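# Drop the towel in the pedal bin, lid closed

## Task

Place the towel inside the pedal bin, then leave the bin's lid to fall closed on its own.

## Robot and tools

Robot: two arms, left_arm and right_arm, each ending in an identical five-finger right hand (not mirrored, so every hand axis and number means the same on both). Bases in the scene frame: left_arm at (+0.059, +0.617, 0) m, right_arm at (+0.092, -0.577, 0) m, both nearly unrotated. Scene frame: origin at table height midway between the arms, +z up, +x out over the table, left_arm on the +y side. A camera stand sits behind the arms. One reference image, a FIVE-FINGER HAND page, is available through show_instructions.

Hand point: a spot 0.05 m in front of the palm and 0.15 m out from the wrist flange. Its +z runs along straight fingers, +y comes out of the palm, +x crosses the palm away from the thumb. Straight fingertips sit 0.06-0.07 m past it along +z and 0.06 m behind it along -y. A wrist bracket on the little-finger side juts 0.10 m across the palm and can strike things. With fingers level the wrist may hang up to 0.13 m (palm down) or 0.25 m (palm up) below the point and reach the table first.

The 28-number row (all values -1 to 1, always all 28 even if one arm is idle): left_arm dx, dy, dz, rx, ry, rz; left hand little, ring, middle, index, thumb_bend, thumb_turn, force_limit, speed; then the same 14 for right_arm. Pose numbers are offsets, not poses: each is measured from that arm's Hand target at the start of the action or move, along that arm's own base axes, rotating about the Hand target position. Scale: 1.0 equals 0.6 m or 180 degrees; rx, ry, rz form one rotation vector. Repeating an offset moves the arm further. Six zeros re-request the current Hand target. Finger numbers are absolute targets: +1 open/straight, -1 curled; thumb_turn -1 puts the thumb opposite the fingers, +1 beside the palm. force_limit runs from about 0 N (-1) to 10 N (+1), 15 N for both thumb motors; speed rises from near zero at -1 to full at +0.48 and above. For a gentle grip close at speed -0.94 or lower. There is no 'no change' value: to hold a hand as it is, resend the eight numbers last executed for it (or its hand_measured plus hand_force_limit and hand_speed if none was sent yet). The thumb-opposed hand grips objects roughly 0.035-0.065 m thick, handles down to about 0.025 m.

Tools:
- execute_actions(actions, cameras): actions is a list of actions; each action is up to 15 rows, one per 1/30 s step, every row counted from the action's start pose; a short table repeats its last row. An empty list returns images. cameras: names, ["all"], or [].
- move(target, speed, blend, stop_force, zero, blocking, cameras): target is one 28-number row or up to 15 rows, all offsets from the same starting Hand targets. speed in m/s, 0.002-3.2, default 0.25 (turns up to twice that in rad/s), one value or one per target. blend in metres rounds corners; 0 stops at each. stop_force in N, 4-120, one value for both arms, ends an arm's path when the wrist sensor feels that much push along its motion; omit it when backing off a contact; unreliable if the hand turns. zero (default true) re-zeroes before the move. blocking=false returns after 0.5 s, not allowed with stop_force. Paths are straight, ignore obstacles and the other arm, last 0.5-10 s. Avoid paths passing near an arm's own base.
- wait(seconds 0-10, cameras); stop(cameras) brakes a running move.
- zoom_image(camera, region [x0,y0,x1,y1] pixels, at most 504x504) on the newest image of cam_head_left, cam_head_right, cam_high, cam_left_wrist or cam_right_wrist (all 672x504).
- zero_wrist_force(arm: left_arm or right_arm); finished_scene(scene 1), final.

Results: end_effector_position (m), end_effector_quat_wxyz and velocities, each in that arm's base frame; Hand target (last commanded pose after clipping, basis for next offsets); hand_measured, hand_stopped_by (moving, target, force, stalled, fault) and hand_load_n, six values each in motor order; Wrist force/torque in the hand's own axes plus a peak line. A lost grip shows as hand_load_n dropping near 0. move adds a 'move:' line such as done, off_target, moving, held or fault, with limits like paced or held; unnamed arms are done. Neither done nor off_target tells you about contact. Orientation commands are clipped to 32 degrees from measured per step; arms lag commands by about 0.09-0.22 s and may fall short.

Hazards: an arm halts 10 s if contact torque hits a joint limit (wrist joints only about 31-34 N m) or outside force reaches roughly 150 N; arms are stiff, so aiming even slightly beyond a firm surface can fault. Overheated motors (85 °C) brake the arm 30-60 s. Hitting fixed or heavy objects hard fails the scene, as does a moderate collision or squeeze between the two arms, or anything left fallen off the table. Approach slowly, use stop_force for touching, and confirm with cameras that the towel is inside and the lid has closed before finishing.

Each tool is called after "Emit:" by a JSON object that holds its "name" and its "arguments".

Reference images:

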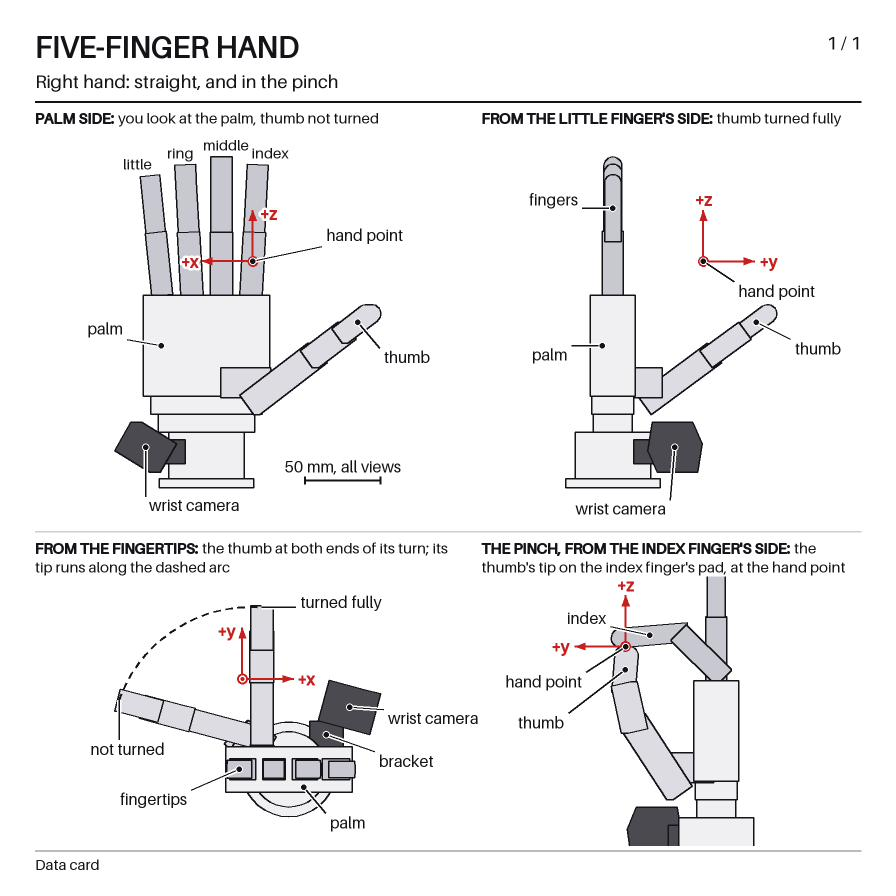

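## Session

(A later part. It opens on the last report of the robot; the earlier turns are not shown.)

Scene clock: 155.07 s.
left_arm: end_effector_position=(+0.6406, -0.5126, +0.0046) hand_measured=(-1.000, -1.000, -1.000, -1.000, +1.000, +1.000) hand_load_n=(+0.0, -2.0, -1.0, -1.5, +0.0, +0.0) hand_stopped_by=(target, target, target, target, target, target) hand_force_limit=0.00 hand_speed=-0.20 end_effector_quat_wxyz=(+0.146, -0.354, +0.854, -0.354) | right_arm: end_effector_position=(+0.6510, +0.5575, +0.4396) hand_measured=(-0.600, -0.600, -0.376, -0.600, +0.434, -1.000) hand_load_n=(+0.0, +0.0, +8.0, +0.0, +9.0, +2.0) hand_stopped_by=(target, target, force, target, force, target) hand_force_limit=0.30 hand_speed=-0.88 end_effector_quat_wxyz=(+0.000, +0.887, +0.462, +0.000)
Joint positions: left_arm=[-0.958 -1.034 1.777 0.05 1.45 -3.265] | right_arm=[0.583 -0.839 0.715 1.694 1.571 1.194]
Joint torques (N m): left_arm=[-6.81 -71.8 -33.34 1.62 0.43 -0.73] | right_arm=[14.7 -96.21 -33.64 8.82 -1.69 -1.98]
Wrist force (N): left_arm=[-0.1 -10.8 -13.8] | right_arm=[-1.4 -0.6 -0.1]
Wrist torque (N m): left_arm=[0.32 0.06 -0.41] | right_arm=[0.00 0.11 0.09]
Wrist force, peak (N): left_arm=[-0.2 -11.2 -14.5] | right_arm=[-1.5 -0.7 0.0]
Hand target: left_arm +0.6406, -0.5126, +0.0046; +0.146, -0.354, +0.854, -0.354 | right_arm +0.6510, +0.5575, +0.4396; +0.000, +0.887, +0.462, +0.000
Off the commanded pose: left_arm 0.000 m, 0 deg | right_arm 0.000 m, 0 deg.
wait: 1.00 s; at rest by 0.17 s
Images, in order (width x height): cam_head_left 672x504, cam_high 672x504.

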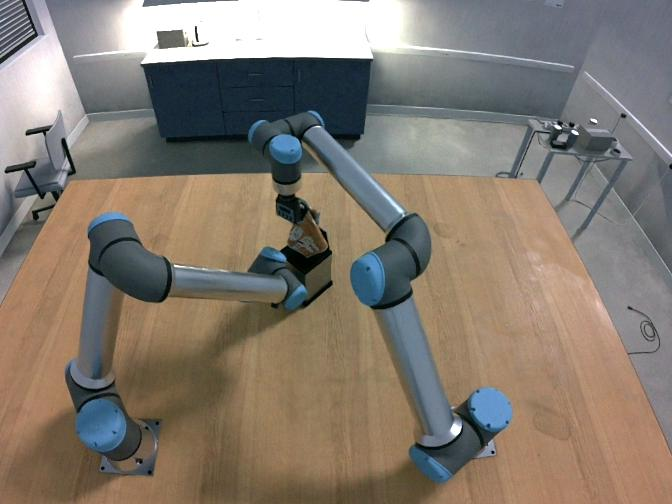

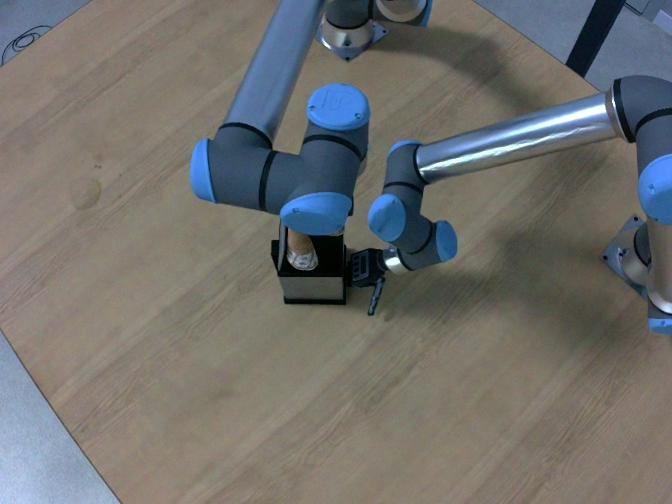

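Emit:
{"name": "move", "arguments": {"target": [[0,0,0,0,0,0,-1,-1,-1,-1,1,1,0,-0.2, -0.0233,-0.0087,0.01,0,0,0.0556,-0.6,-0.6,-0.6,-0.6,0.2,-1,0.3,-0.88]], "speed": 0.08, "cameras": []}}

Emit:
{"name": "wait", "arguments": {"seconds": 1, "cameras": ["cam_head_left", "cam_high"]}}

Emit:
{"name": "zoom_image", "arguments": {"camera": "cam_high", "region": [260, 220, 360, 310]}}

Emit:
{"name": "zoom_image", "arguments": {"camera": "cam_head_left", "region": [270, 200, 340, 270]}}

Scene clock: 160.80 s.
left_arm: end_effector_position=(+0.6406, -0.5126, +0.0046) hand_measured=(-1.000, -1.000, -1.000, -1.000, +1.000, +1.000) hand_load_n=(+0.0, -2.0, -1.0, -2.0, +0.0, +0.0) hand_stopped_by=(target, target, target, target, target, target) hand_force_limit=0.00 hand_speed=-0.20 end_effector_quat_wxyz=(+0.146, -0.354, +0.854, -0.354) | right_arm: end_effector_position=(+0.6371, +0.5523, +0.4456) hand_measured=(-0.600, -0.600, -0.376, -0.600, +0.434, -1.000) hand_load_n=(+0.0, +0.0, +8.0, +0.0, +9.0, +1.5) hand_stopped_by=(target, target, force, target, force, target) hand_force_limit=0.30 hand_speed=-0.88 end_effector_quat_wxyz=(+0.000, +0.843, +0.537, +0.000)
Joint positions: left_arm=[-0.958 -1.034 1.777 0.05 1.45 -3.265] | right_arm=[0.587 -0.897 0.804 1.664 1.571 1.024]
Joint torques (N m): left_arm=[-7.11 -70.69 -32.42 1.48 0.56 -0.5] | right_arm=[4.37 -91.66 -40.99 7.38 -0.19 -1.8]
Wrist force (N): left_arm=[-0.3 -10.5 -13.8] | right_arm=[-1.1 -0.7 0.1]
Wrist torque (N m): left_arm=[0.36 0.09 -0.43] | right_arm=[-0.04 0.08 0.08]
Wrist force, peak (N): left_arm=[-0.1 -11.2 -14.3] | right_arm=[-1.6 -1.0 0.0]
Hand target: left_arm +0.6406, -0.5126, +0.0046; +0.146, -0.354, +0.854, -0.354 | right_arm +0.6371, +0.5523, +0.4456; +0.000, +0.843, +0.537, +0.000
Off the commanded pose: left_arm 0.000 m, 0 deg | right_arm 0.000 m, 0 deg.
move: done
No camera images: "cameras" was empty.

Scene clock: 161.80 s.
left_arm: end_effector_position=(+0.6406, -0.5126, +0.0046) hand_measured=(-1.000, -1.000, -1.000, -1.000, +1.000, +1.000) hand_load_n=(+0.0, -2.0, -1.0, -2.0, +0.0, -0.5) hand_stopped_by=(target, target, target, target, target, target) hand_force_limit=0.00 hand_speed=-0.20 end_effector_quat_wxyz=(+0.146, -0.354, +0.854, -0.354) | right_arm: end_effector_position=(+0.6371, +0.5523, +0.4456) hand_measured=(-0.600, -0.600, -0.376, -0.600, +0.434, -1.000) hand_load_n=(+0.0, +0.0, +7.5, +0.0, +9.0, +2.0) hand_stopped_by=(target, target, force, target, force, target) hand_force_limit=0.30 hand_speed=-0.88 end_effector_quat_wxyz=(+0.000, +0.843, +0.537, +0.000)
Joint positions: left_arm=[-0.958 -1.034 1.777 0.05 1.45 -3.265] | right_arm=[0.587 -0.897 0.804 1.664 1.571 1.024]
Joint torques (N m): left_arm=[-7.69 -69.55 -32.93 1.65 0.72 -0.41] | right_arm=[-6.31 -88.33 -43.23 8.66 -1.68 -2.04]
Wrist force (N): left_arm=[-0.6 -10.8 -13.9] | right_arm=[-1.1 -0.9 0.4]
Wrist torque (N m): left_arm=[0.33 0.14 -0.45] | right_arm=[-0.09 0.06 0.07]
Wrist force, peak (N): left_arm=[-0.2 -11.3 -14.2] | right_arm=[-1.2 -1.1 0.4]
Hand target: left_arm +0.6406, -0.5126, +0.0046; +0.146, -0.354, +0.854, -0.354 | right_arm +0.6371, +0.5523, +0.4456; +0.000, +0.843, +0.537, +0.000
Off the commanded pose: left_arm 0.000 m, 0 deg | right_arm 0.000 m, 0 deg.
wait: 1.00 s; at rest by 0.17 s
Images, in order (width x height): cam_head_left 672x504, cam_high 672x504.

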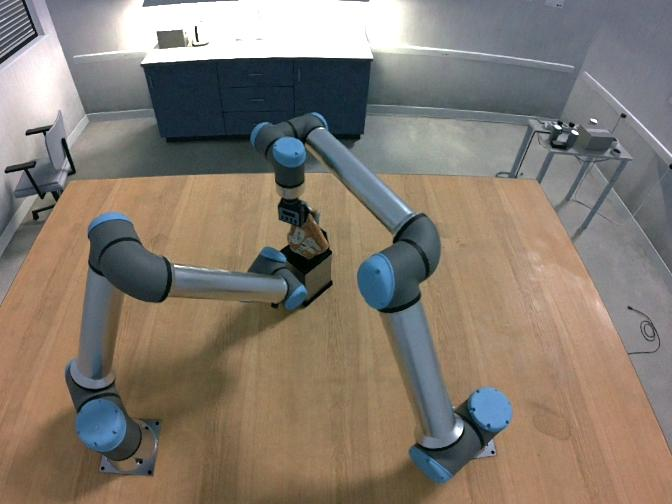

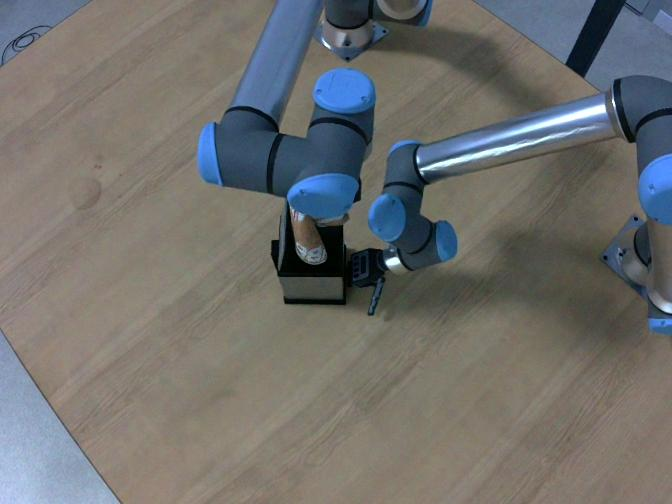

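Scaled by 5.040 from the camera's 672x504 image, which has a finer 960x720 frame.

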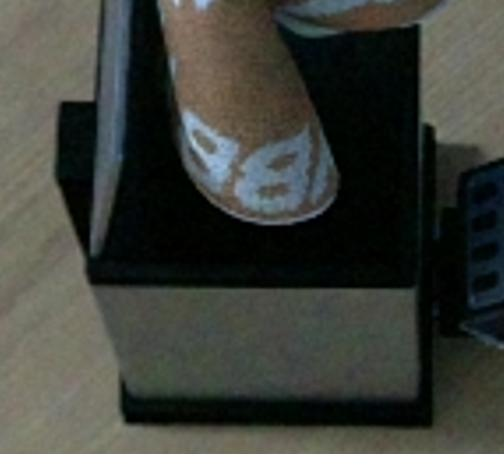

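Scaled by 7.200 from the camera's 672x504 image, which has a finer 960x720 frame.

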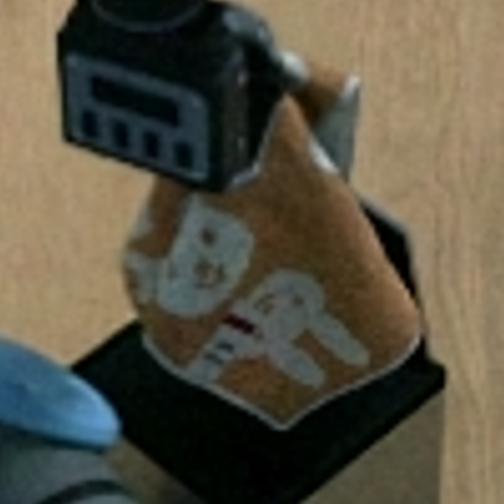

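Emit:
{"name": "move", "arguments": {"target": [[0,0,0,0,0,0,-1,-1,-1,-1,1,1,0,-0.2, 0.032,-0.0063,0.0,0,0,-0.0556,-0.6,-0.6,-0.6,-0.6,0.2,-1,0.3,-0.88]], "speed": 0.08, "cameras": []}}

Emit:
{"name": "wait", "arguments": {"seconds": 1, "cameras": ["cam_high", "cam_head_left"]}}

Emit:
{"name": "zoom_image", "arguments": {"camera": "cam_high", "region": [260, 210, 360, 310]}}

Emit:
{"name": "zoom_image", "arguments": {"camera": "cam_head_left", "region": [270, 200, 340, 270]}}

Scene clock: 171.07 s.
left_arm: end_effector_position=(+0.6406, -0.5126, +0.0046) hand_measured=(-1.000, -1.000, -1.000, -1.000, +1.000, +1.000) hand_load_n=(+0.0, -2.0, -1.0, -2.0, +0.0, +0.0) hand_stopped_by=(target, target, target, target, target, target) hand_force_limit=0.00 hand_speed=-0.20 end_effector_quat_wxyz=(+0.146, -0.354, +0.854, -0.354) | right_arm: end_effector_position=(+0.6563, +0.5484, +0.4456) hand_measured=(-0.600, -0.600, -0.376, -0.600, +0.434, -1.000) hand_load_n=(+0.0, +0.0, +8.0, +0.0, +9.0, +1.5) hand_stopped_by=(target, target, force, target, force, target) hand_force_limit=0.30 hand_speed=-0.88 end_effector_quat_wxyz=(+0.000, +0.887, +0.462, +0.000)
Joint positions: left_arm=[-0.958 -1.034 1.777 0.05 1.45 -3.265] | right_arm=[0.571 -0.843 0.712 1.702 1.571 1.182]
Joint torques (N m): left_arm=[-10.15 -70.13 -32.35 1.49 0.91 -0.3] | right_arm=[7.33 -110.67 -29.47 -0.33 0.3 -1.94]
Wrist force (N): left_arm=[-0.9 -10.6 -14.0] | right_arm=[-1.0 -0.8 0.1]
Wrist torque (N m): left_arm=[0.33 0.20 -0.47] | right_arm=[-0.03 0.06 -0.09]
Wrist force, peak (N): left_arm=[-0.6 -11.1 -14.4] | right_arm=[-1.6 -0.9 0.2]
Hand target: left_arm +0.6406, -0.5126, +0.0046; +0.146, -0.354, +0.854, -0.354 | right_arm +0.6563, +0.5485, +0.4456; +0.000, +0.887, +0.462, +0.000
Off the commanded pose: left_arm 0.000 m, 0 deg | right_arm 0.000 m, 0 deg.
move: done
No camera images: "cameras" was empty.

Scene clock: 172.07 s.
left_arm: end_effector_position=(+0.6406, -0.5126, +0.0046) hand_measured=(-1.000, -1.000, -1.000, -1.000, +1.000, +1.000) hand_load_n=(+0.0, -2.0, -1.0, -1.5, +0.0, -0.5) hand_stopped_by=(target, target, target, target, target, target) hand_force_limit=0.00 hand_speed=-0.20 end_effector_quat_wxyz=(+0.146, -0.354, +0.854, -0.354) | right_arm: end_effector_position=(+0.6563, +0.5485, +0.4456) hand_measured=(-0.600, -0.600, -0.376, -0.600, +0.434, -1.000) hand_load_n=(+0.0, +0.0, +8.0, +0.0, +9.0, +2.0) hand_stopped_by=(target, target, force, target, force, target) hand_force_limit=0.30 hand_speed=-0.88 end_effector_quat_wxyz=(+0.000, +0.887, +0.462, +0.000)
Joint positions: left_arm=[-0.958 -1.034 1.777 0.05 1.45 -3.265] | right_arm=[0.571 -0.843 0.712 1.702 1.571 1.182]
Joint torques (N m): left_arm=[-10.54 -69.08 -32.27 1.46 1.16 -0.61] | right_arm=[15.32 -112.07 -29.84 -0.9 1.42 1.35]
Wrist force (N): left_arm=[-0.5 -10.6 -14.1] | right_arm=[-1.1 -0.5 0.1]
Wrist torque (N m): left_arm=[0.34 0.13 -0.44] | right_arm=[0.00 0.07 -0.09]
Wrist force, peak (N): left_arm=[-0.5 -11.2 -14.2] | right_arm=[-1.3 -0.8 0.0]
Hand target: left_arm +0.6406, -0.5126, +0.0046; +0.146, -0.354, +0.854, -0.354 | right_arm +0.6563, +0.5485, +0.4456; +0.000, +0.887, +0.462, +0.000
Off the commanded pose: left_arm 0.000 m, 0 deg | right_arm 0.000 m, 0 deg.
wait: 1.00 s; at rest by 0.17 s
Images, in order (width x height): cam_head_left 672x504, cam_high 672x504.

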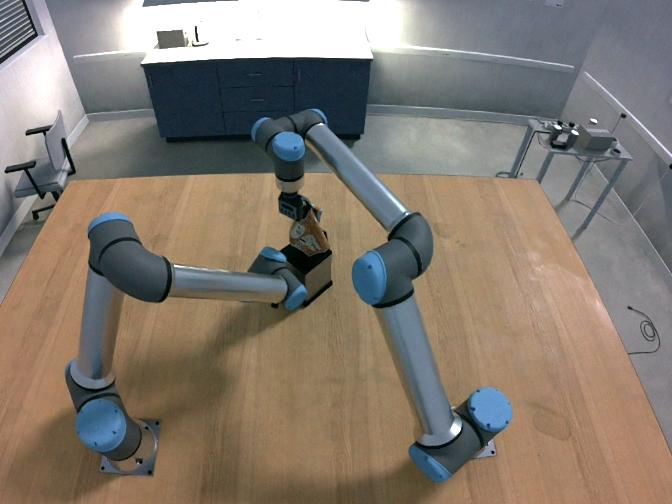

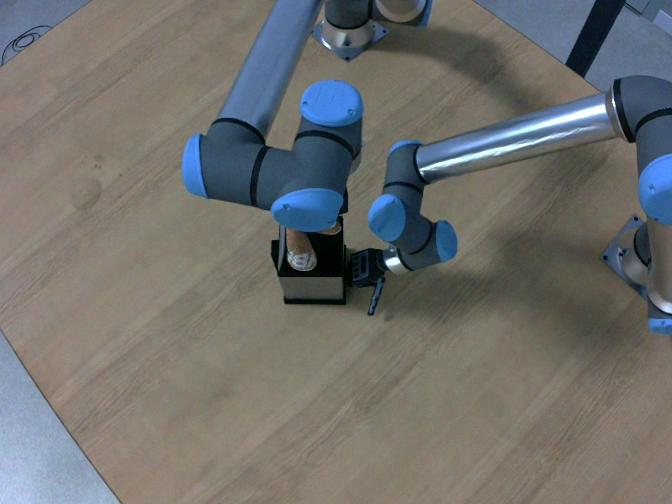

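Scaled by 5.040 from the camera's 672x504 image, which has a finer 960x720 frame.

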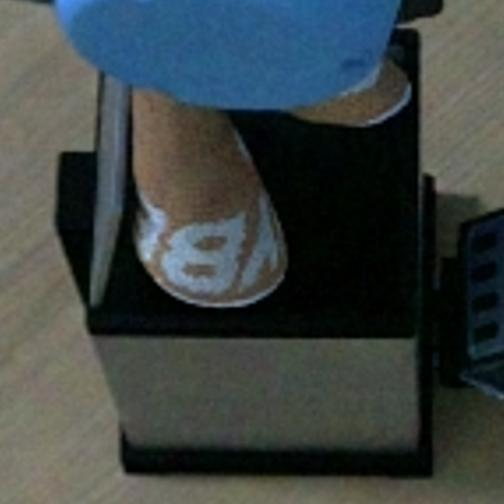

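Scaled by 7.200 from the camera's 672x504 image, which has a finer 960x720 frame.

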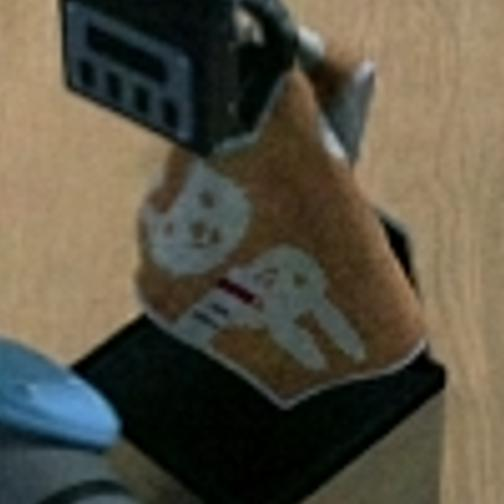

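Emit:
{"name": "move", "arguments": {"target": [[0,0,0,0,0,0,-1,-1,-1,-1,1,1,0,-0.2, 0,-0.007,-0.18,0,0,0,-0.6,-0.6,-0.6,-0.6,0.2,-1,0.3,-0.88]], "speed": 0.06, "cameras": ["cam_high", "cam_head_left"]}}

Emit:
{"name": "zoom_image", "arguments": {"camera": "cam_high", "region": [260, 210, 360, 310]}}

Emit:
{"name": "zoom_image", "arguments": {"camera": "cam_head_left", "region": [270, 200, 340, 270]}}

Scene clock: 176.40 s.
left_arm: end_effector_position=(+0.6406, -0.5126, +0.0046) hand_measured=(-1.000, -1.000, -1.000, -1.000, +1.000, +1.000) hand_load_n=(+0.0, -2.0, -1.0, -2.0, +0.0, +0.0) hand_stopped_by=(target, target, target, target, target, target) hand_force_limit=0.00 hand_speed=-0.20 end_effector_quat_wxyz=(+0.146, -0.354, +0.854, -0.354) | right_arm: end_effector_position=(+0.6563, +0.5443, +0.3375) hand_measured=(-0.600, -0.600, -0.376, -0.600, +0.434, -1.000) hand_load_n=(+0.0, +0.5, +8.0, +0.0, +9.0, +2.0) hand_stopped_by=(target, target, force, target, force, target) hand_force_limit=0.30 hand_speed=-0.88 end_effector_quat_wxyz=(+0.000, +0.887, +0.462, +0.000) end_effector_velocity=(+0.000, -0.001, +0.002) end_effector_angular_velocity=(-0.001, +0.001, -0.002)
Joint positions: left_arm=[-0.958 -1.034 1.777 0.05 1.45 -3.265] | right_arm=[0.567 -0.857 0.926 1.502 1.571 1.178]
Joint velocities: left_arm=[within noise] | right_arm=[0 0 -0.003 0.005 0.001 0.002]
Joint torques (N m): left_arm=[-10.94 -68.51 -31.72 1.79 1.38 -0.47] | right_arm=[-11.99 -103.37 -43.94 8.64 0.8 -1.81]
Wrist force (N): left_arm=[-0.3 -11.0 -14.0] | right_arm=[-0.8 -0.7 0.5]
Wrist torque (N m): left_arm=[0.28 0.11 -0.45] | right_arm=[-0.04 0.03 -0.08]
Wrist force, peak (N): left_arm=[-0.6 -11.4 -14.4] | right_arm=[-1.0 -0.7 1.5]
Hand target: left_arm +0.6406, -0.5126, +0.0046; +0.146, -0.354, +0.854, -0.354 | right_arm +0.6563, +0.5443, +0.3376; +0.000, +0.887, +0.462, +0.000
Off the commanded pose: left_arm 0.000 m, 0 deg | right_arm 0.000 m, 0 deg.
move: done
Images, in order (width x height): cam_head_left 672x504, cam_high 672x504.

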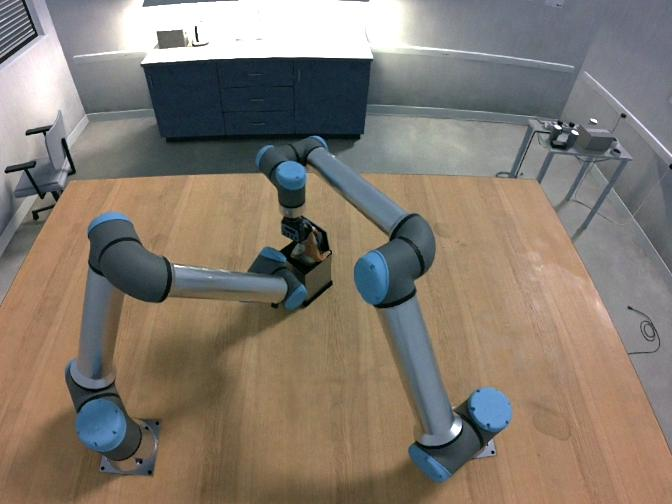

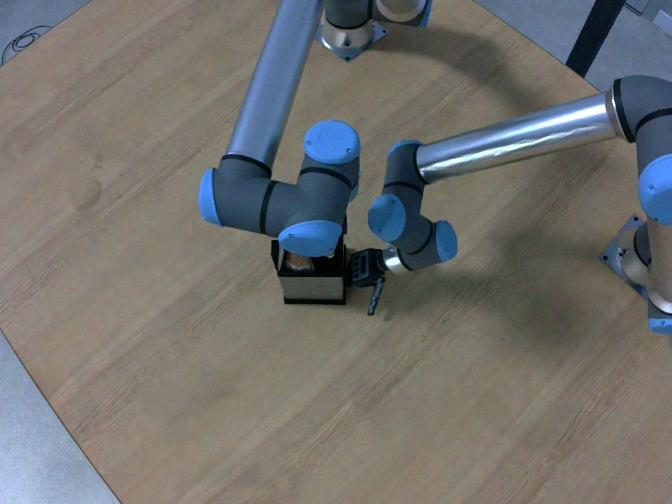

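Scaled by 5.040 from the camera's 672x504 image, which has a finer 960x720 frame.

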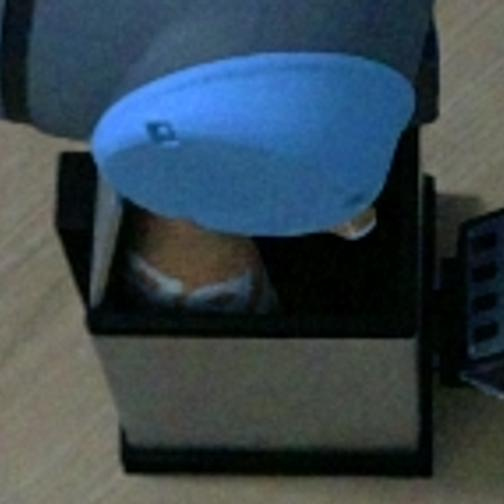

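Scaled by 7.200 from the camera's 672x504 image, which has a finer 960x720 frame.

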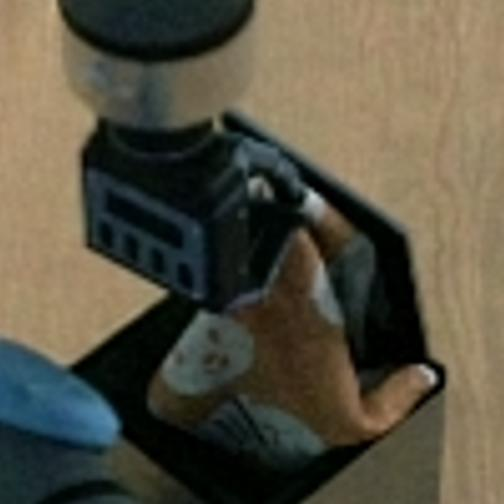

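Emit:
{"name": "move", "arguments": {"target": [[0,0,0,0,0,0,-1,-1,-1,-1,1,1,0,-0.2, -0.0058,0.0295,-0.05,0,0,0,-0.6,-0.6,-0.6,-0.6,0.2,-1,0.3,-0.88],[0,0,0,0,0,0,-1,-1,-1,-1,1,1,0,-0.2, -0.0058,0.0295,-0.165,0,0,0,-0.6,-0.6,-0.6,-0.6,0.2,-1,0.3,-0.88]], "speed": 0.06, "blend": [0.01, 0], "cameras": ["cam_high", "cam_head_left", "cam_right_wrist"]}}

Emit:
{"name": "zoom_image", "arguments": {"camera": "cam_high", "region": [260, 210, 360, 310]}}

Emit:
{"name": "zoom_image", "arguments": {"camera": "cam_head_left", "region": [270, 200, 340, 270]}}

Scene clock: 182.70 s.
left_arm: end_effector_position=(+0.6406, -0.5126, +0.0046) hand_measured=(-1.000, -1.000, -1.000, -1.000, +1.000, +1.000) hand_load_n=(+0.0, -2.5, -1.0, -2.0, +0.0, -0.5) hand_stopped_by=(target, target, target, target, target, target) hand_force_limit=0.00 hand_speed=-0.20 end_effector_quat_wxyz=(+0.146, -0.354, +0.854, -0.354) | right_arm: end_effector_position=(+0.6528, +0.5620, +0.2384) hand_measured=(-0.600, -0.600, -0.376, -0.600, +0.434, -1.000) hand_load_n=(+0.0, +0.0, +8.0, +0.0, +9.0, +1.5) hand_stopped_by=(target, target, force, target, force, target) hand_force_limit=0.30 hand_speed=-0.88 end_effector_quat_wxyz=(+0.000, +0.887, +0.462, +0.000) end_effector_velocity=(+0.000, -0.001, +0.005) end_effector_angular_velocity=(-0.001, +0.001, -0.003)
Joint positions: left_arm=[-0.958 -1.034 1.777 0.05 1.45 -3.265] | right_arm=[0.587 -0.81 1.02 1.361 1.571 1.197]
Joint velocities: left_arm=[within noise] | right_arm=[-0.001 -0.002 -0.005 0.008 0 0.003]
Joint torques (N m): left_arm=[-10.27 -67.62 -31.92 2 1.5 -0.47] | right_arm=[-10.47 -113.03 -42.53 9.03 0.43 -1.79]
Wrist force (N): left_arm=[-0.9 -11.1 -14.0] | right_arm=[-0.9 -0.5 0.4]
Wrist torque (N m): left_arm=[0.29 0.19 -0.47] | right_arm=[-0.01 0.03 -0.09]
Wrist force, peak (N): left_arm=[-0.3 -11.5 -14.3] | right_arm=[-0.9 -0.3 1.5]
Hand target: left_arm +0.6406, -0.5126, +0.0046; +0.146, -0.354, +0.854, -0.354 | right_arm +0.6528, +0.5620, +0.2386; +0.000, +0.887, +0.462, +0.000
Off the commanded pose: left_arm 0.000 m, 0 deg | right_arm 0.000 m, 0 deg.
move: done
camera_calibration:
cam_right_wrist: T_world_to_cam=[[0.952051, -0.305839, -0.00786319, -0.449551], [-0.248767, -0.788839, 0.562003, 0.463177], [-0.178085, -0.533099, -0.827098, 0.726767], [0, 0, 0, 1]] pos_world=[0.672645, 0.615321, 0.337265]
Images, in order (width x height): cam_head_left 672x504, cam_high 672x504, cam_right_wrist 672x504.

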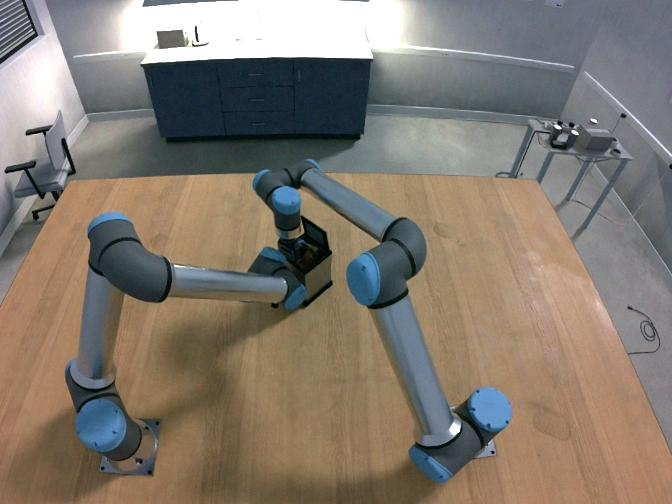

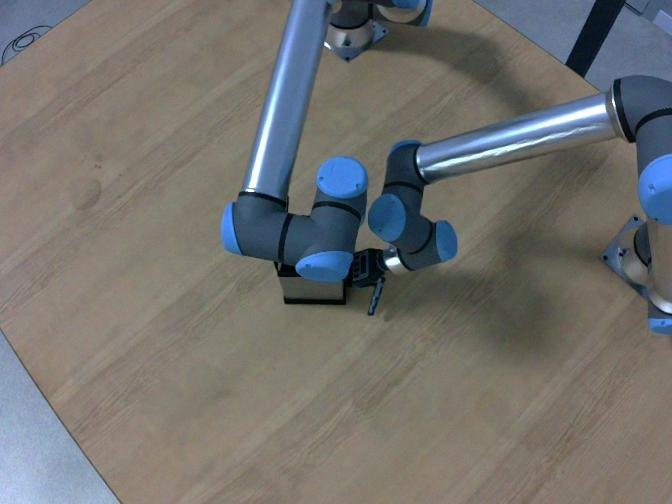

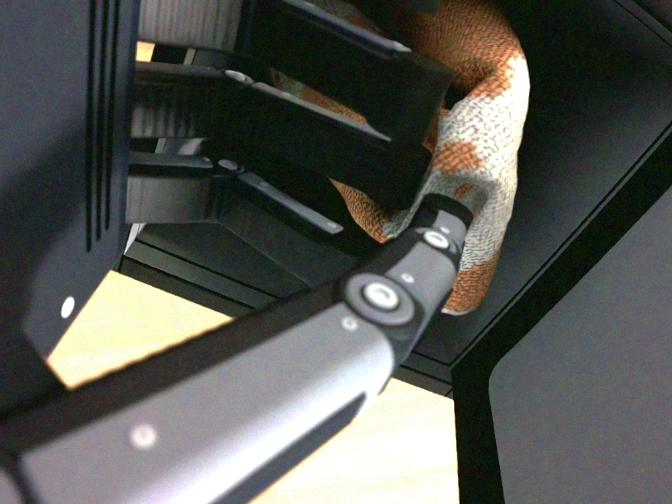

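Scaled by 5.040 from the camera's 672x504 image, which has a finer 960x720 frame.

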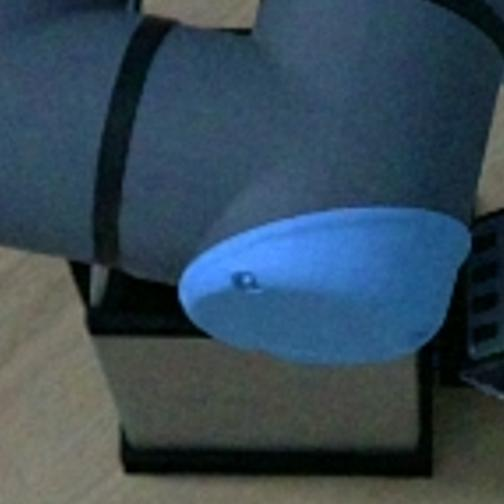

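Scaled by 7.200 from the camera's 672x504 image, which has a finer 960x720 frame.

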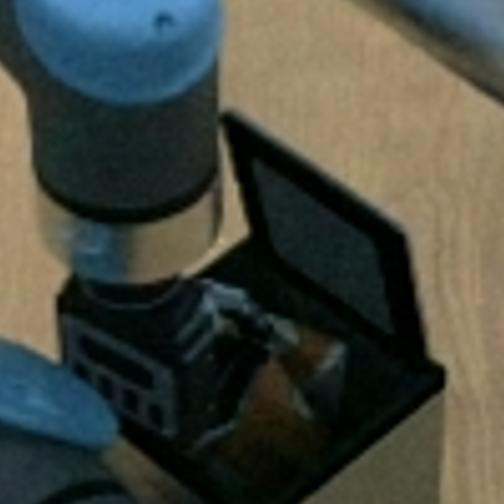

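Emit:
{"name": "move", "arguments": {"target": [0,0,0,0,0,0,-1,-1,-1,-1,1,1,0,-0.2, 0,0,-0.025,0,0,0,-0.6,-0.6,-0.6,-0.6,0.2,-1,0.3,-0.88], "speed": 0.05}}

Emit:
{"name": "execute_actions", "arguments": {"actions": [[[0,0,0,0,0,0,-1,-1,-1,-1,1,1,0,-0.2, 0,0,0,0,0,0,-0.3,-0.3,-0.1,-0.3,0.9,-1,0.3,-0.6]],[[0,0,0,0,0,0,-1,-1,-1,-1,1,1,0,-0.2, 0,0,0,0,0,0,-0.3,-0.3,-0.1,-0.3,0.9,-1,0.3,-0.6]]], "cameras": ["cam_high", "cam_head_left", "cam_right_wrist"]}}

Emit:
{"name": "zoom_image", "arguments": {"camera": "cam_head_left", "region": [270, 200, 340, 270]}}

Scene clock: 184.90 s.
left_arm: end_effector_position=(+0.6406, -0.5126, +0.0046) hand_measured=(-1.000, -1.000, -1.000, -1.000, +1.000, +1.000) hand_load_n=(+0.0, -2.0, -1.0, -2.0, +0.0, +0.0) hand_stopped_by=(target, target, target, target, target, target) hand_force_limit=0.00 hand_speed=-0.20 end_effector_quat_wxyz=(+0.146, -0.354, +0.854, -0.354) | right_arm: end_effector_position=(+0.6528, +0.5620, +0.2234) hand_measured=(-0.600, -0.600, -0.376, -0.600, +0.434, -1.000) hand_load_n=(-2.0, +0.0, +7.5, +0.0, +9.0, +1.5) hand_stopped_by=(target, target, force, target, force, target) hand_force_limit=0.30 hand_speed=-0.88 end_effector_quat_wxyz=(+0.000, +0.887, +0.462, +0.000) end_effector_velocity=(-0.001, -0.001, +0.002) end_effector_angular_velocity=(-0.002, +0.002, +0.000)
Joint positions: left_arm=[-0.958 -1.034 1.777 0.05 1.45 -3.265] | right_arm=[0.587 -0.804 1.036 1.339 1.571 1.197]
Joint velocities: left_arm=[within noise] | right_arm=[0 -0.001 -0.001 0.005 0 0]
Joint torques (N m): left_arm=[-11.68 -67.49 -31.84 1.88 1.53 -0.31] | right_arm=[-11.56 -105.85 -39.1 7.4 1.44 -1.9]
Wrist force (N): left_arm=[-0.7 -9.4 -13.0] | right_arm=[-1.5 3.1 -8.6]
Wrist torque (N m): left_arm=[0.33 0.16 -0.44] | right_arm=[0.37 0.53 0.09]
Wrist force, peak (N): left_arm=[-0.2 -11.3 -14.5] | right_arm=[-1.0 3.3 -10.1]
Hand target: left_arm +0.6406, -0.5126, +0.0046; +0.146, -0.354, +0.854, -0.354 | right_arm +0.6528, +0.5620, +0.2236; +0.000, +0.887, +0.462, +0.000
Off the commanded pose: left_arm 0.000 m, 0 deg | right_arm 0.000 m, 0 deg.
move: done

Scene clock: 186.10 s.
left_arm: end_effector_position=(+0.6406, -0.5126, +0.0046) hand_measured=(-1.000, -1.000, -1.000, -1.000, +1.000, +1.000) hand_load_n=(+0.0, -1.5, -0.5, -1.0, +0.0, +0.0) hand_stopped_by=(target, target, target, target, target, target) hand_force_limit=0.00 hand_speed=-0.20 end_effector_quat_wxyz=(+0.146, -0.354, +0.854, -0.354) | right_arm: end_effector_position=(+0.6528, +0.5620, +0.2236) hand_measured=(-0.300, -0.300, -0.100, -0.300, +0.900, -1.000) hand_load_n=(-1.5, +0.0, +0.0, +0.0, +0.0, +0.0) hand_stopped_by=(target, target, target, target, target, target) hand_force_limit=0.30 hand_speed=-0.60 end_effector_quat_wxyz=(+0.000, +0.887, +0.462, +0.000)
Joint positions: left_arm=[-0.958 -1.034 1.777 0.05 1.45 -3.265] | right_arm=[0.586 -0.804 1.036 1.339 1.571 1.197]
Joint torques (N m): left_arm=[-11.38 -67.09 -31.82 1.63 1.48 -0.5] | right_arm=[-4.35 -107.48 -35.38 8.42 -2.13 -1.86]
Wrist force (N): left_arm=[1.1 -7.3 -8.8] | right_arm=[-1.5 3.6 -6.2]
Wrist torque (N m): left_arm=[0.27 0.02 -0.36] | right_arm=[0.26 0.47 0.17]
Wrist force, peak (N): left_arm=[-0.4 -9.8 -13.3] | right_arm=[-0.7 5.6 -13.5]
Hand target: left_arm +0.6406, -0.5126, +0.0046; +0.146, -0.354, +0.854, -0.354 | right_arm +0.6528, +0.5620, +0.2236; +0.000, +0.887, +0.462, +0.000
Off the commanded pose: left_arm 0.000 m, 0 deg | right_arm 0.000 m, 0 deg.
Step readings (end_effector_position of left_arm | right_arm):
0: (+0.6406, -0.5126, +0.0046) | (+0.6528, +0.5620, +0.2234)
1: (+0.6406, -0.5126, +0.0046) | (+0.6528, +0.5620, +0.2235)
2: (+0.6406, -0.5126, +0.0046) | (+0.6528, +0.5620, +0.2235)
4: (+0.6406, -0.5126, +0.0046) | (+0.6528, +0.5620, +0.2235)
8: (+0.6406, -0.5126, +0.0046) | (+0.6528, +0.5620, +0.2236)
15: (+0.6406, -0.5126, +0.0046) | (+0.6528, +0.5620, +0.2236)
16: (+0.6406, -0.5126, +0.0046) | (+0.6528, +0.5620, +0.2236)
17: (+0.6406, -0.5126, +0.0046) | (+0.6528, +0.5620, +0.2236)
19: (+0.6406, -0.5126, +0.0046) | (+0.6528, +0.5620, +0.2236)
23: (+0.6406, -0.5126, +0.0046) | (+0.6528, +0.5620, +0.2236)
30: (+0.6406, -0.5126, +0.0046) | (+0.6528, +0.5620, +0.2236)
camera_calibration:
cam_right_wrist: T_world_to_cam=[[0.952032, -0.305898, -0.0078997, -0.449606], [-0.248777, -0.788774, 0.56209, 0.471433], [-0.178173, -0.533162, -0.827039, 0.714604], [0, 0, 0, 1]] pos_world=[0.672644, 0.615321, 0.322466]
Images, in order (width x height): cam_head_left 672x504, cam_high 672x504, cam_right_wrist 672x504.

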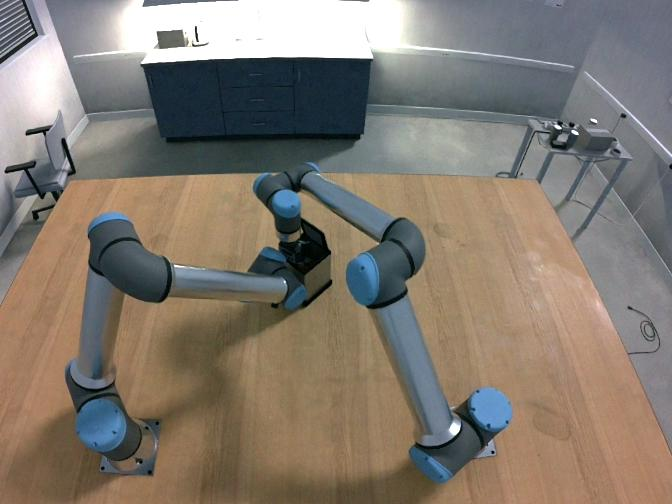

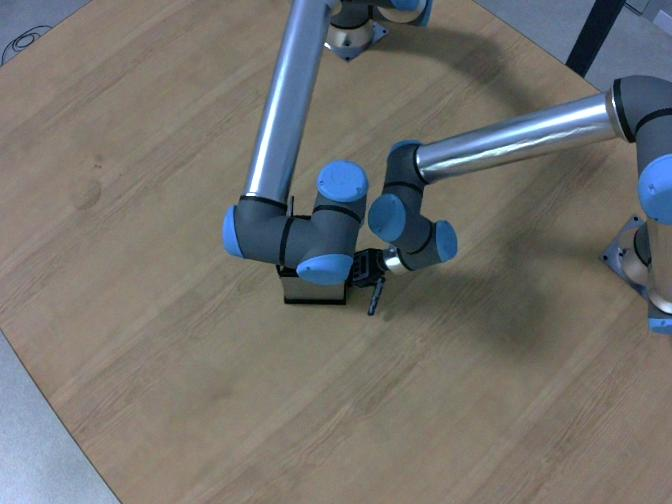

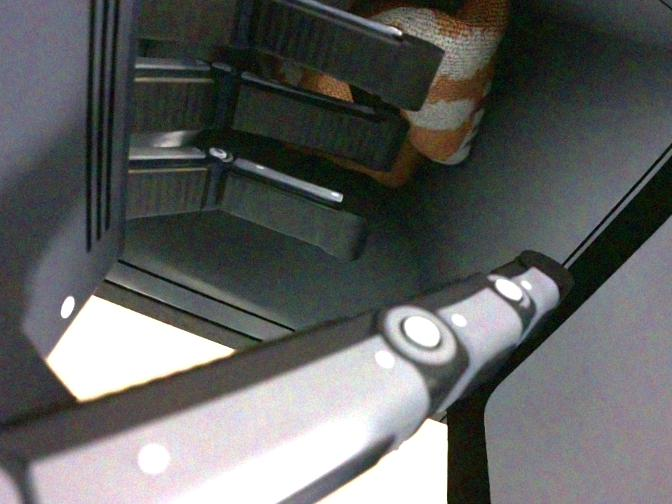

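Scaled by 7.200 from the camera's 672x504 image, which has a finer 960x720 frame.

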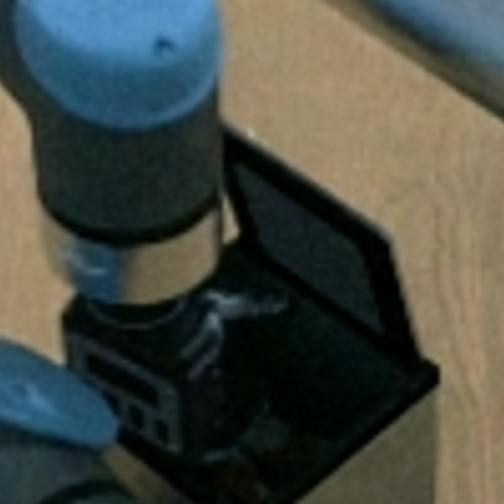

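Emit:
{"name": "move", "arguments": {"target": [0,0,0,0,0,0,-1,-1,-1,-1,1,1,0,-0.2, 0,0,0.1,0,0,0,-0.3,-0.3,-0.1,-0.3,0.9,-1,0.3,-0.6], "speed": 0.06, "cameras": ["cam_high", "cam_head_left", "cam_right_wrist"]}}

Emit:
{"name": "zoom_image", "arguments": {"camera": "cam_head_left", "region": [250, 190, 350, 310]}}

Emit:
{"name": "zoom_image", "arguments": {"camera": "cam_high", "region": [250, 200, 400, 320]}}

Scene clock: 188.53 s.
left_arm: end_effector_position=(+0.6406, -0.5127, +0.0046) hand_measured=(-1.000, -1.000, -1.000, -1.000, +1.000, +1.000) hand_load_n=(+0.0, -1.0, -0.5, -0.5, +0.0, -0.5) hand_stopped_by=(target, target, target, target, target, target) hand_force_limit=0.00 hand_speed=-0.20 end_effector_quat_wxyz=(+0.146, -0.354, +0.854, -0.354) | right_arm: end_effector_position=(+0.6527, +0.5619, +0.2838) hand_measured=(-0.300, -0.300, -0.100, -0.300, +0.900, -1.000) hand_load_n=(+0.0, +0.0, +0.0, +0.5, +0.0, +0.0) hand_stopped_by=(target, target, target, target, target, target) hand_force_limit=0.30 hand_speed=-0.60 end_effector_quat_wxyz=(+0.000, +0.887, +0.462, +0.000) end_effector_velocity=(-0.001, +0.001, -0.005) end_effector_angular_velocity=(+0.000, +0.000, +0.001)
Joint positions: left_arm=[-0.958 -1.034 1.777 0.05 1.45 -3.265] | right_arm=[0.586 -0.826 0.966 1.43 1.571 1.197]
Joint velocities: left_arm=[within noise] | right_arm=[0.001 0.001 0.006 -0.007 0 0]
Joint torques (N m): left_arm=[-10.44 -68.27 -16.9 1.78 1.57 -0.5] | right_arm=[4.31 -92.67 -28.68 -1.13 -2.69 -1.81]
Wrist force (N): left_arm=[0.1 -13.0 -9.0] | right_arm=[-1.2 -1.0 0.1]
Wrist torque (N m): left_arm=[0.23 0.01 -0.46] | right_arm=[-0.09 0.08 -0.10]
Wrist force, peak (N): left_arm=[0.7 -15.3 -8.3] | right_arm=[-1.3 4.2 -6.6]
Hand target: left_arm +0.6406, -0.5126, +0.0046; +0.146, -0.354, +0.854, -0.354 | right_arm +0.6528, +0.5620, +0.2836; +0.000, +0.887, +0.462, +0.000
Off the commanded pose: left_arm 0.000 m, 0 deg | right_arm 0.000 m, 0 deg.
move: done
camera_calibration:
cam_right_wrist: T_world_to_cam=[[0.952038, -0.305873, -0.00803185, -0.449099], [-0.248672, -0.78876, 0.562156, 0.437491], [-0.178284, -0.533196, -0.826992, 0.76447], [0, 0, 0, 1]] pos_world=[0.672644, 0.61532, 0.382665]
Images, in order (width x height): cam_head_left 672x504, cam_high 672x504, cam_right_wrist 672x504.

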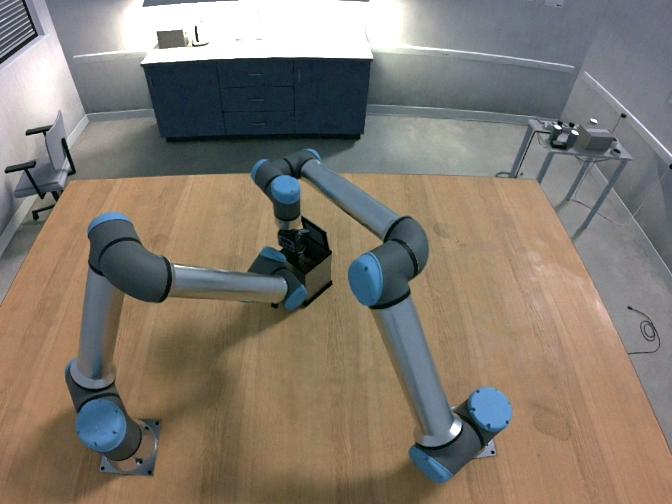

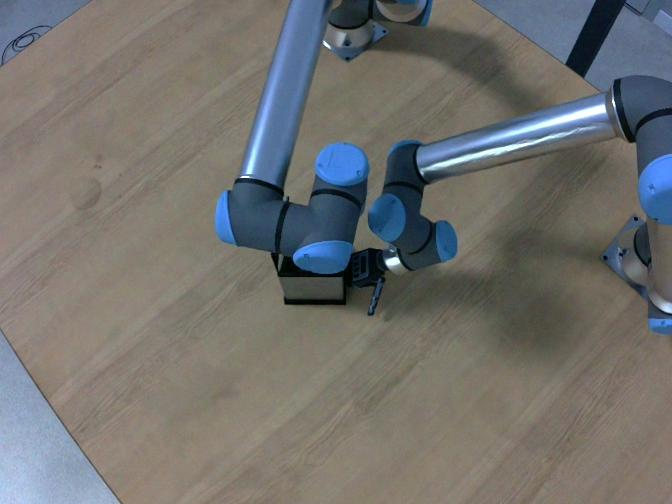

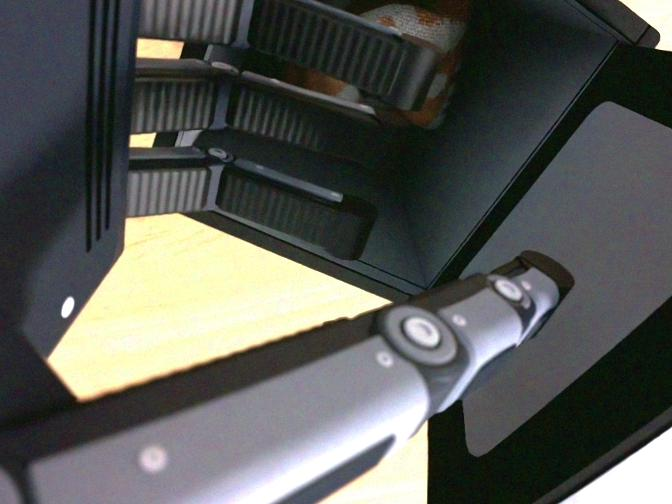

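Scaled by 4.200 from the camera's 672x504 image, which has a finer 960x720 frame.

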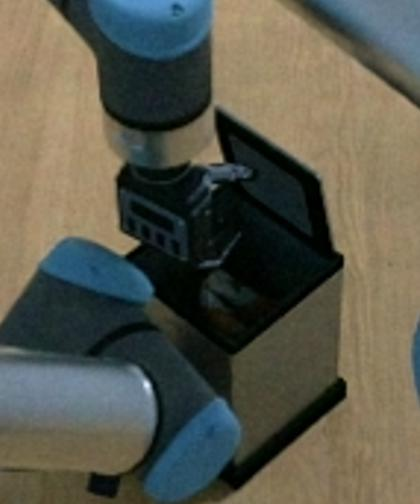

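Scaled by 3.360 from the camera's 672x504 image, which has a finer 960x720 frame.

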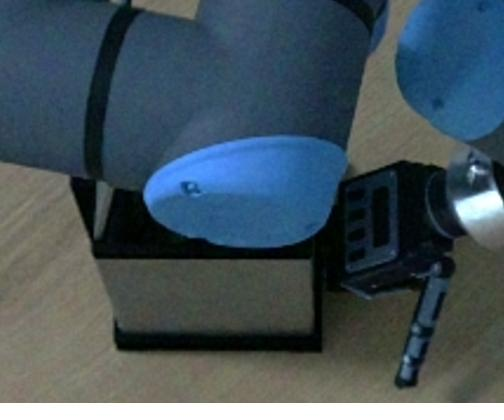

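Emit:
{"name": "move", "arguments": {"target": [[0,0,0,0,0,0,-1,-1,-1,-1,1,1,0,-0.2,0,0,0.3,0,0,0,-0.3,-0.3,-0.1,-0.3,0.9,-1,0.3,-0.6],[0,0,0,0,0,0,-1,-1,-1,-1,1,1,0,-0.2,-0.26,-0.285,0.32,0,0,0,-0.3,-0.3,-0.1,-0.3,0.9,-1,0.3,-0.6]], "speed": 0.2, "blend": [0.03,0], "cameras": ["cam_high","cam_head_left","cam_head_right","cam_right_wrist"]}}

Scene clock: 193.60 s.
left_arm: end_effector_position=(+0.6406, -0.5126, +0.0046) hand_measured=(-1.000, -1.000, -1.000, -1.000, +1.000, +1.000) hand_load_n=(+0.0, -1.0, -0.5, -0.5, +0.0, -0.5) hand_stopped_by=(target, target, target, target, target, target) hand_force_limit=0.00 hand_speed=-0.20 end_effector_quat_wxyz=(+0.146, -0.354, +0.854, -0.354) | right_arm: end_effector_position=(+0.4969, +0.3910, +0.4756) hand_measured=(-0.300, -0.300, -0.100, -0.300, +0.900, -1.000) hand_load_n=(+0.0, +0.0, +0.0, +0.5, +0.0, +0.0) hand_stopped_by=(target, target, target, target, target, target) hand_force_limit=0.30 hand_speed=-0.60 end_effector_quat_wxyz=(+0.000, +0.887, +0.462, +0.000)
Joint positions: left_arm=[-0.958 -1.034 1.777 0.05 1.45 -3.265] | right_arm=[0.498 -1.285 1.33 1.526 1.571 1.109]
Joint torques (N m): left_arm=[-11.58 -68.41 -10.69 1.98 1.54 -0.41] | right_arm=[7.56 -78.66 -29.81 8.69 -2.51 0.66]
Wrist force (N): left_arm=[0.4 -13.4 -8.8] | right_arm=[-0.8 -1.1 -0.2]
Wrist torque (N m): left_arm=[0.21 -0.01 -0.46] | right_arm=[-0.07 0.02 0.09]
Wrist force, peak (N): left_arm=[0.4 -14.0 -9.4] | right_arm=[-3.3 -1.2 -0.4]
Hand target: left_arm +0.6406, -0.5126, +0.0046; +0.146, -0.354, +0.854, -0.354 | right_arm +0.4968, +0.3910, +0.4756; +0.000, +0.887, +0.462, +0.000
Off the commanded pose: left_arm 0.000 m, 0 deg | right_arm 0.000 m, 0 deg.
move: done
camera_calibration:
cam_right_wrist: T_world_to_cam=[[0.952019, -0.305939, -0.00779353, -0.351539], [-0.248887, -0.788801, 0.562004, 0.156239], [-0.178086, -0.533099, -0.827098, 0.804031], [0, 0, 0, 1]] pos_world=[0.516745, 0.444321, 0.574466]
Images, in order (width x height): cam_head_left 672x504, cam_head_right 672x504, cam_high 672x504, cam_right_wrist 672x504.

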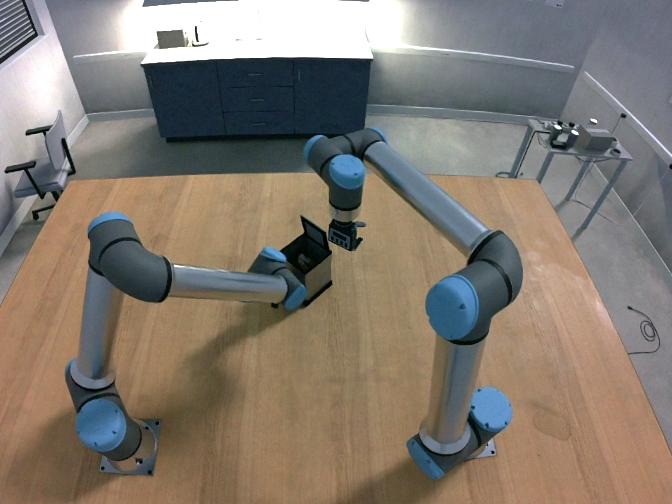

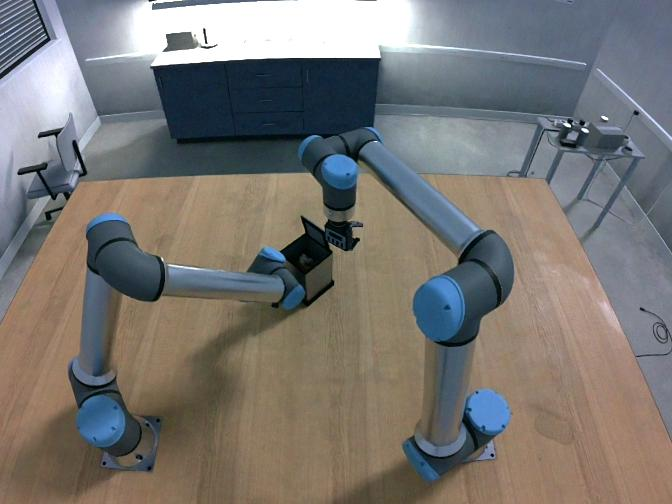

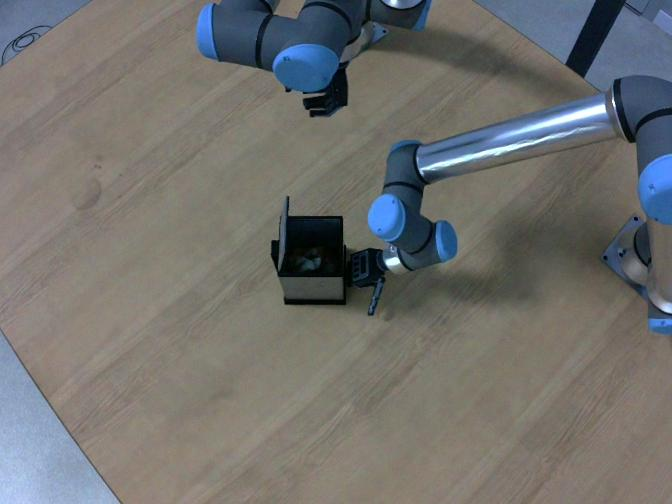

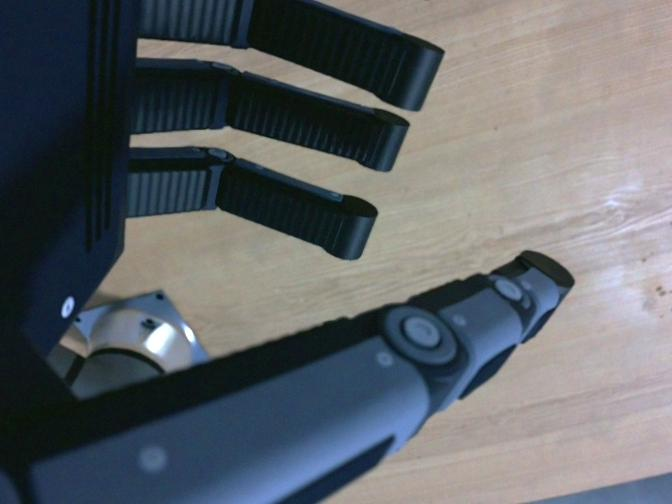

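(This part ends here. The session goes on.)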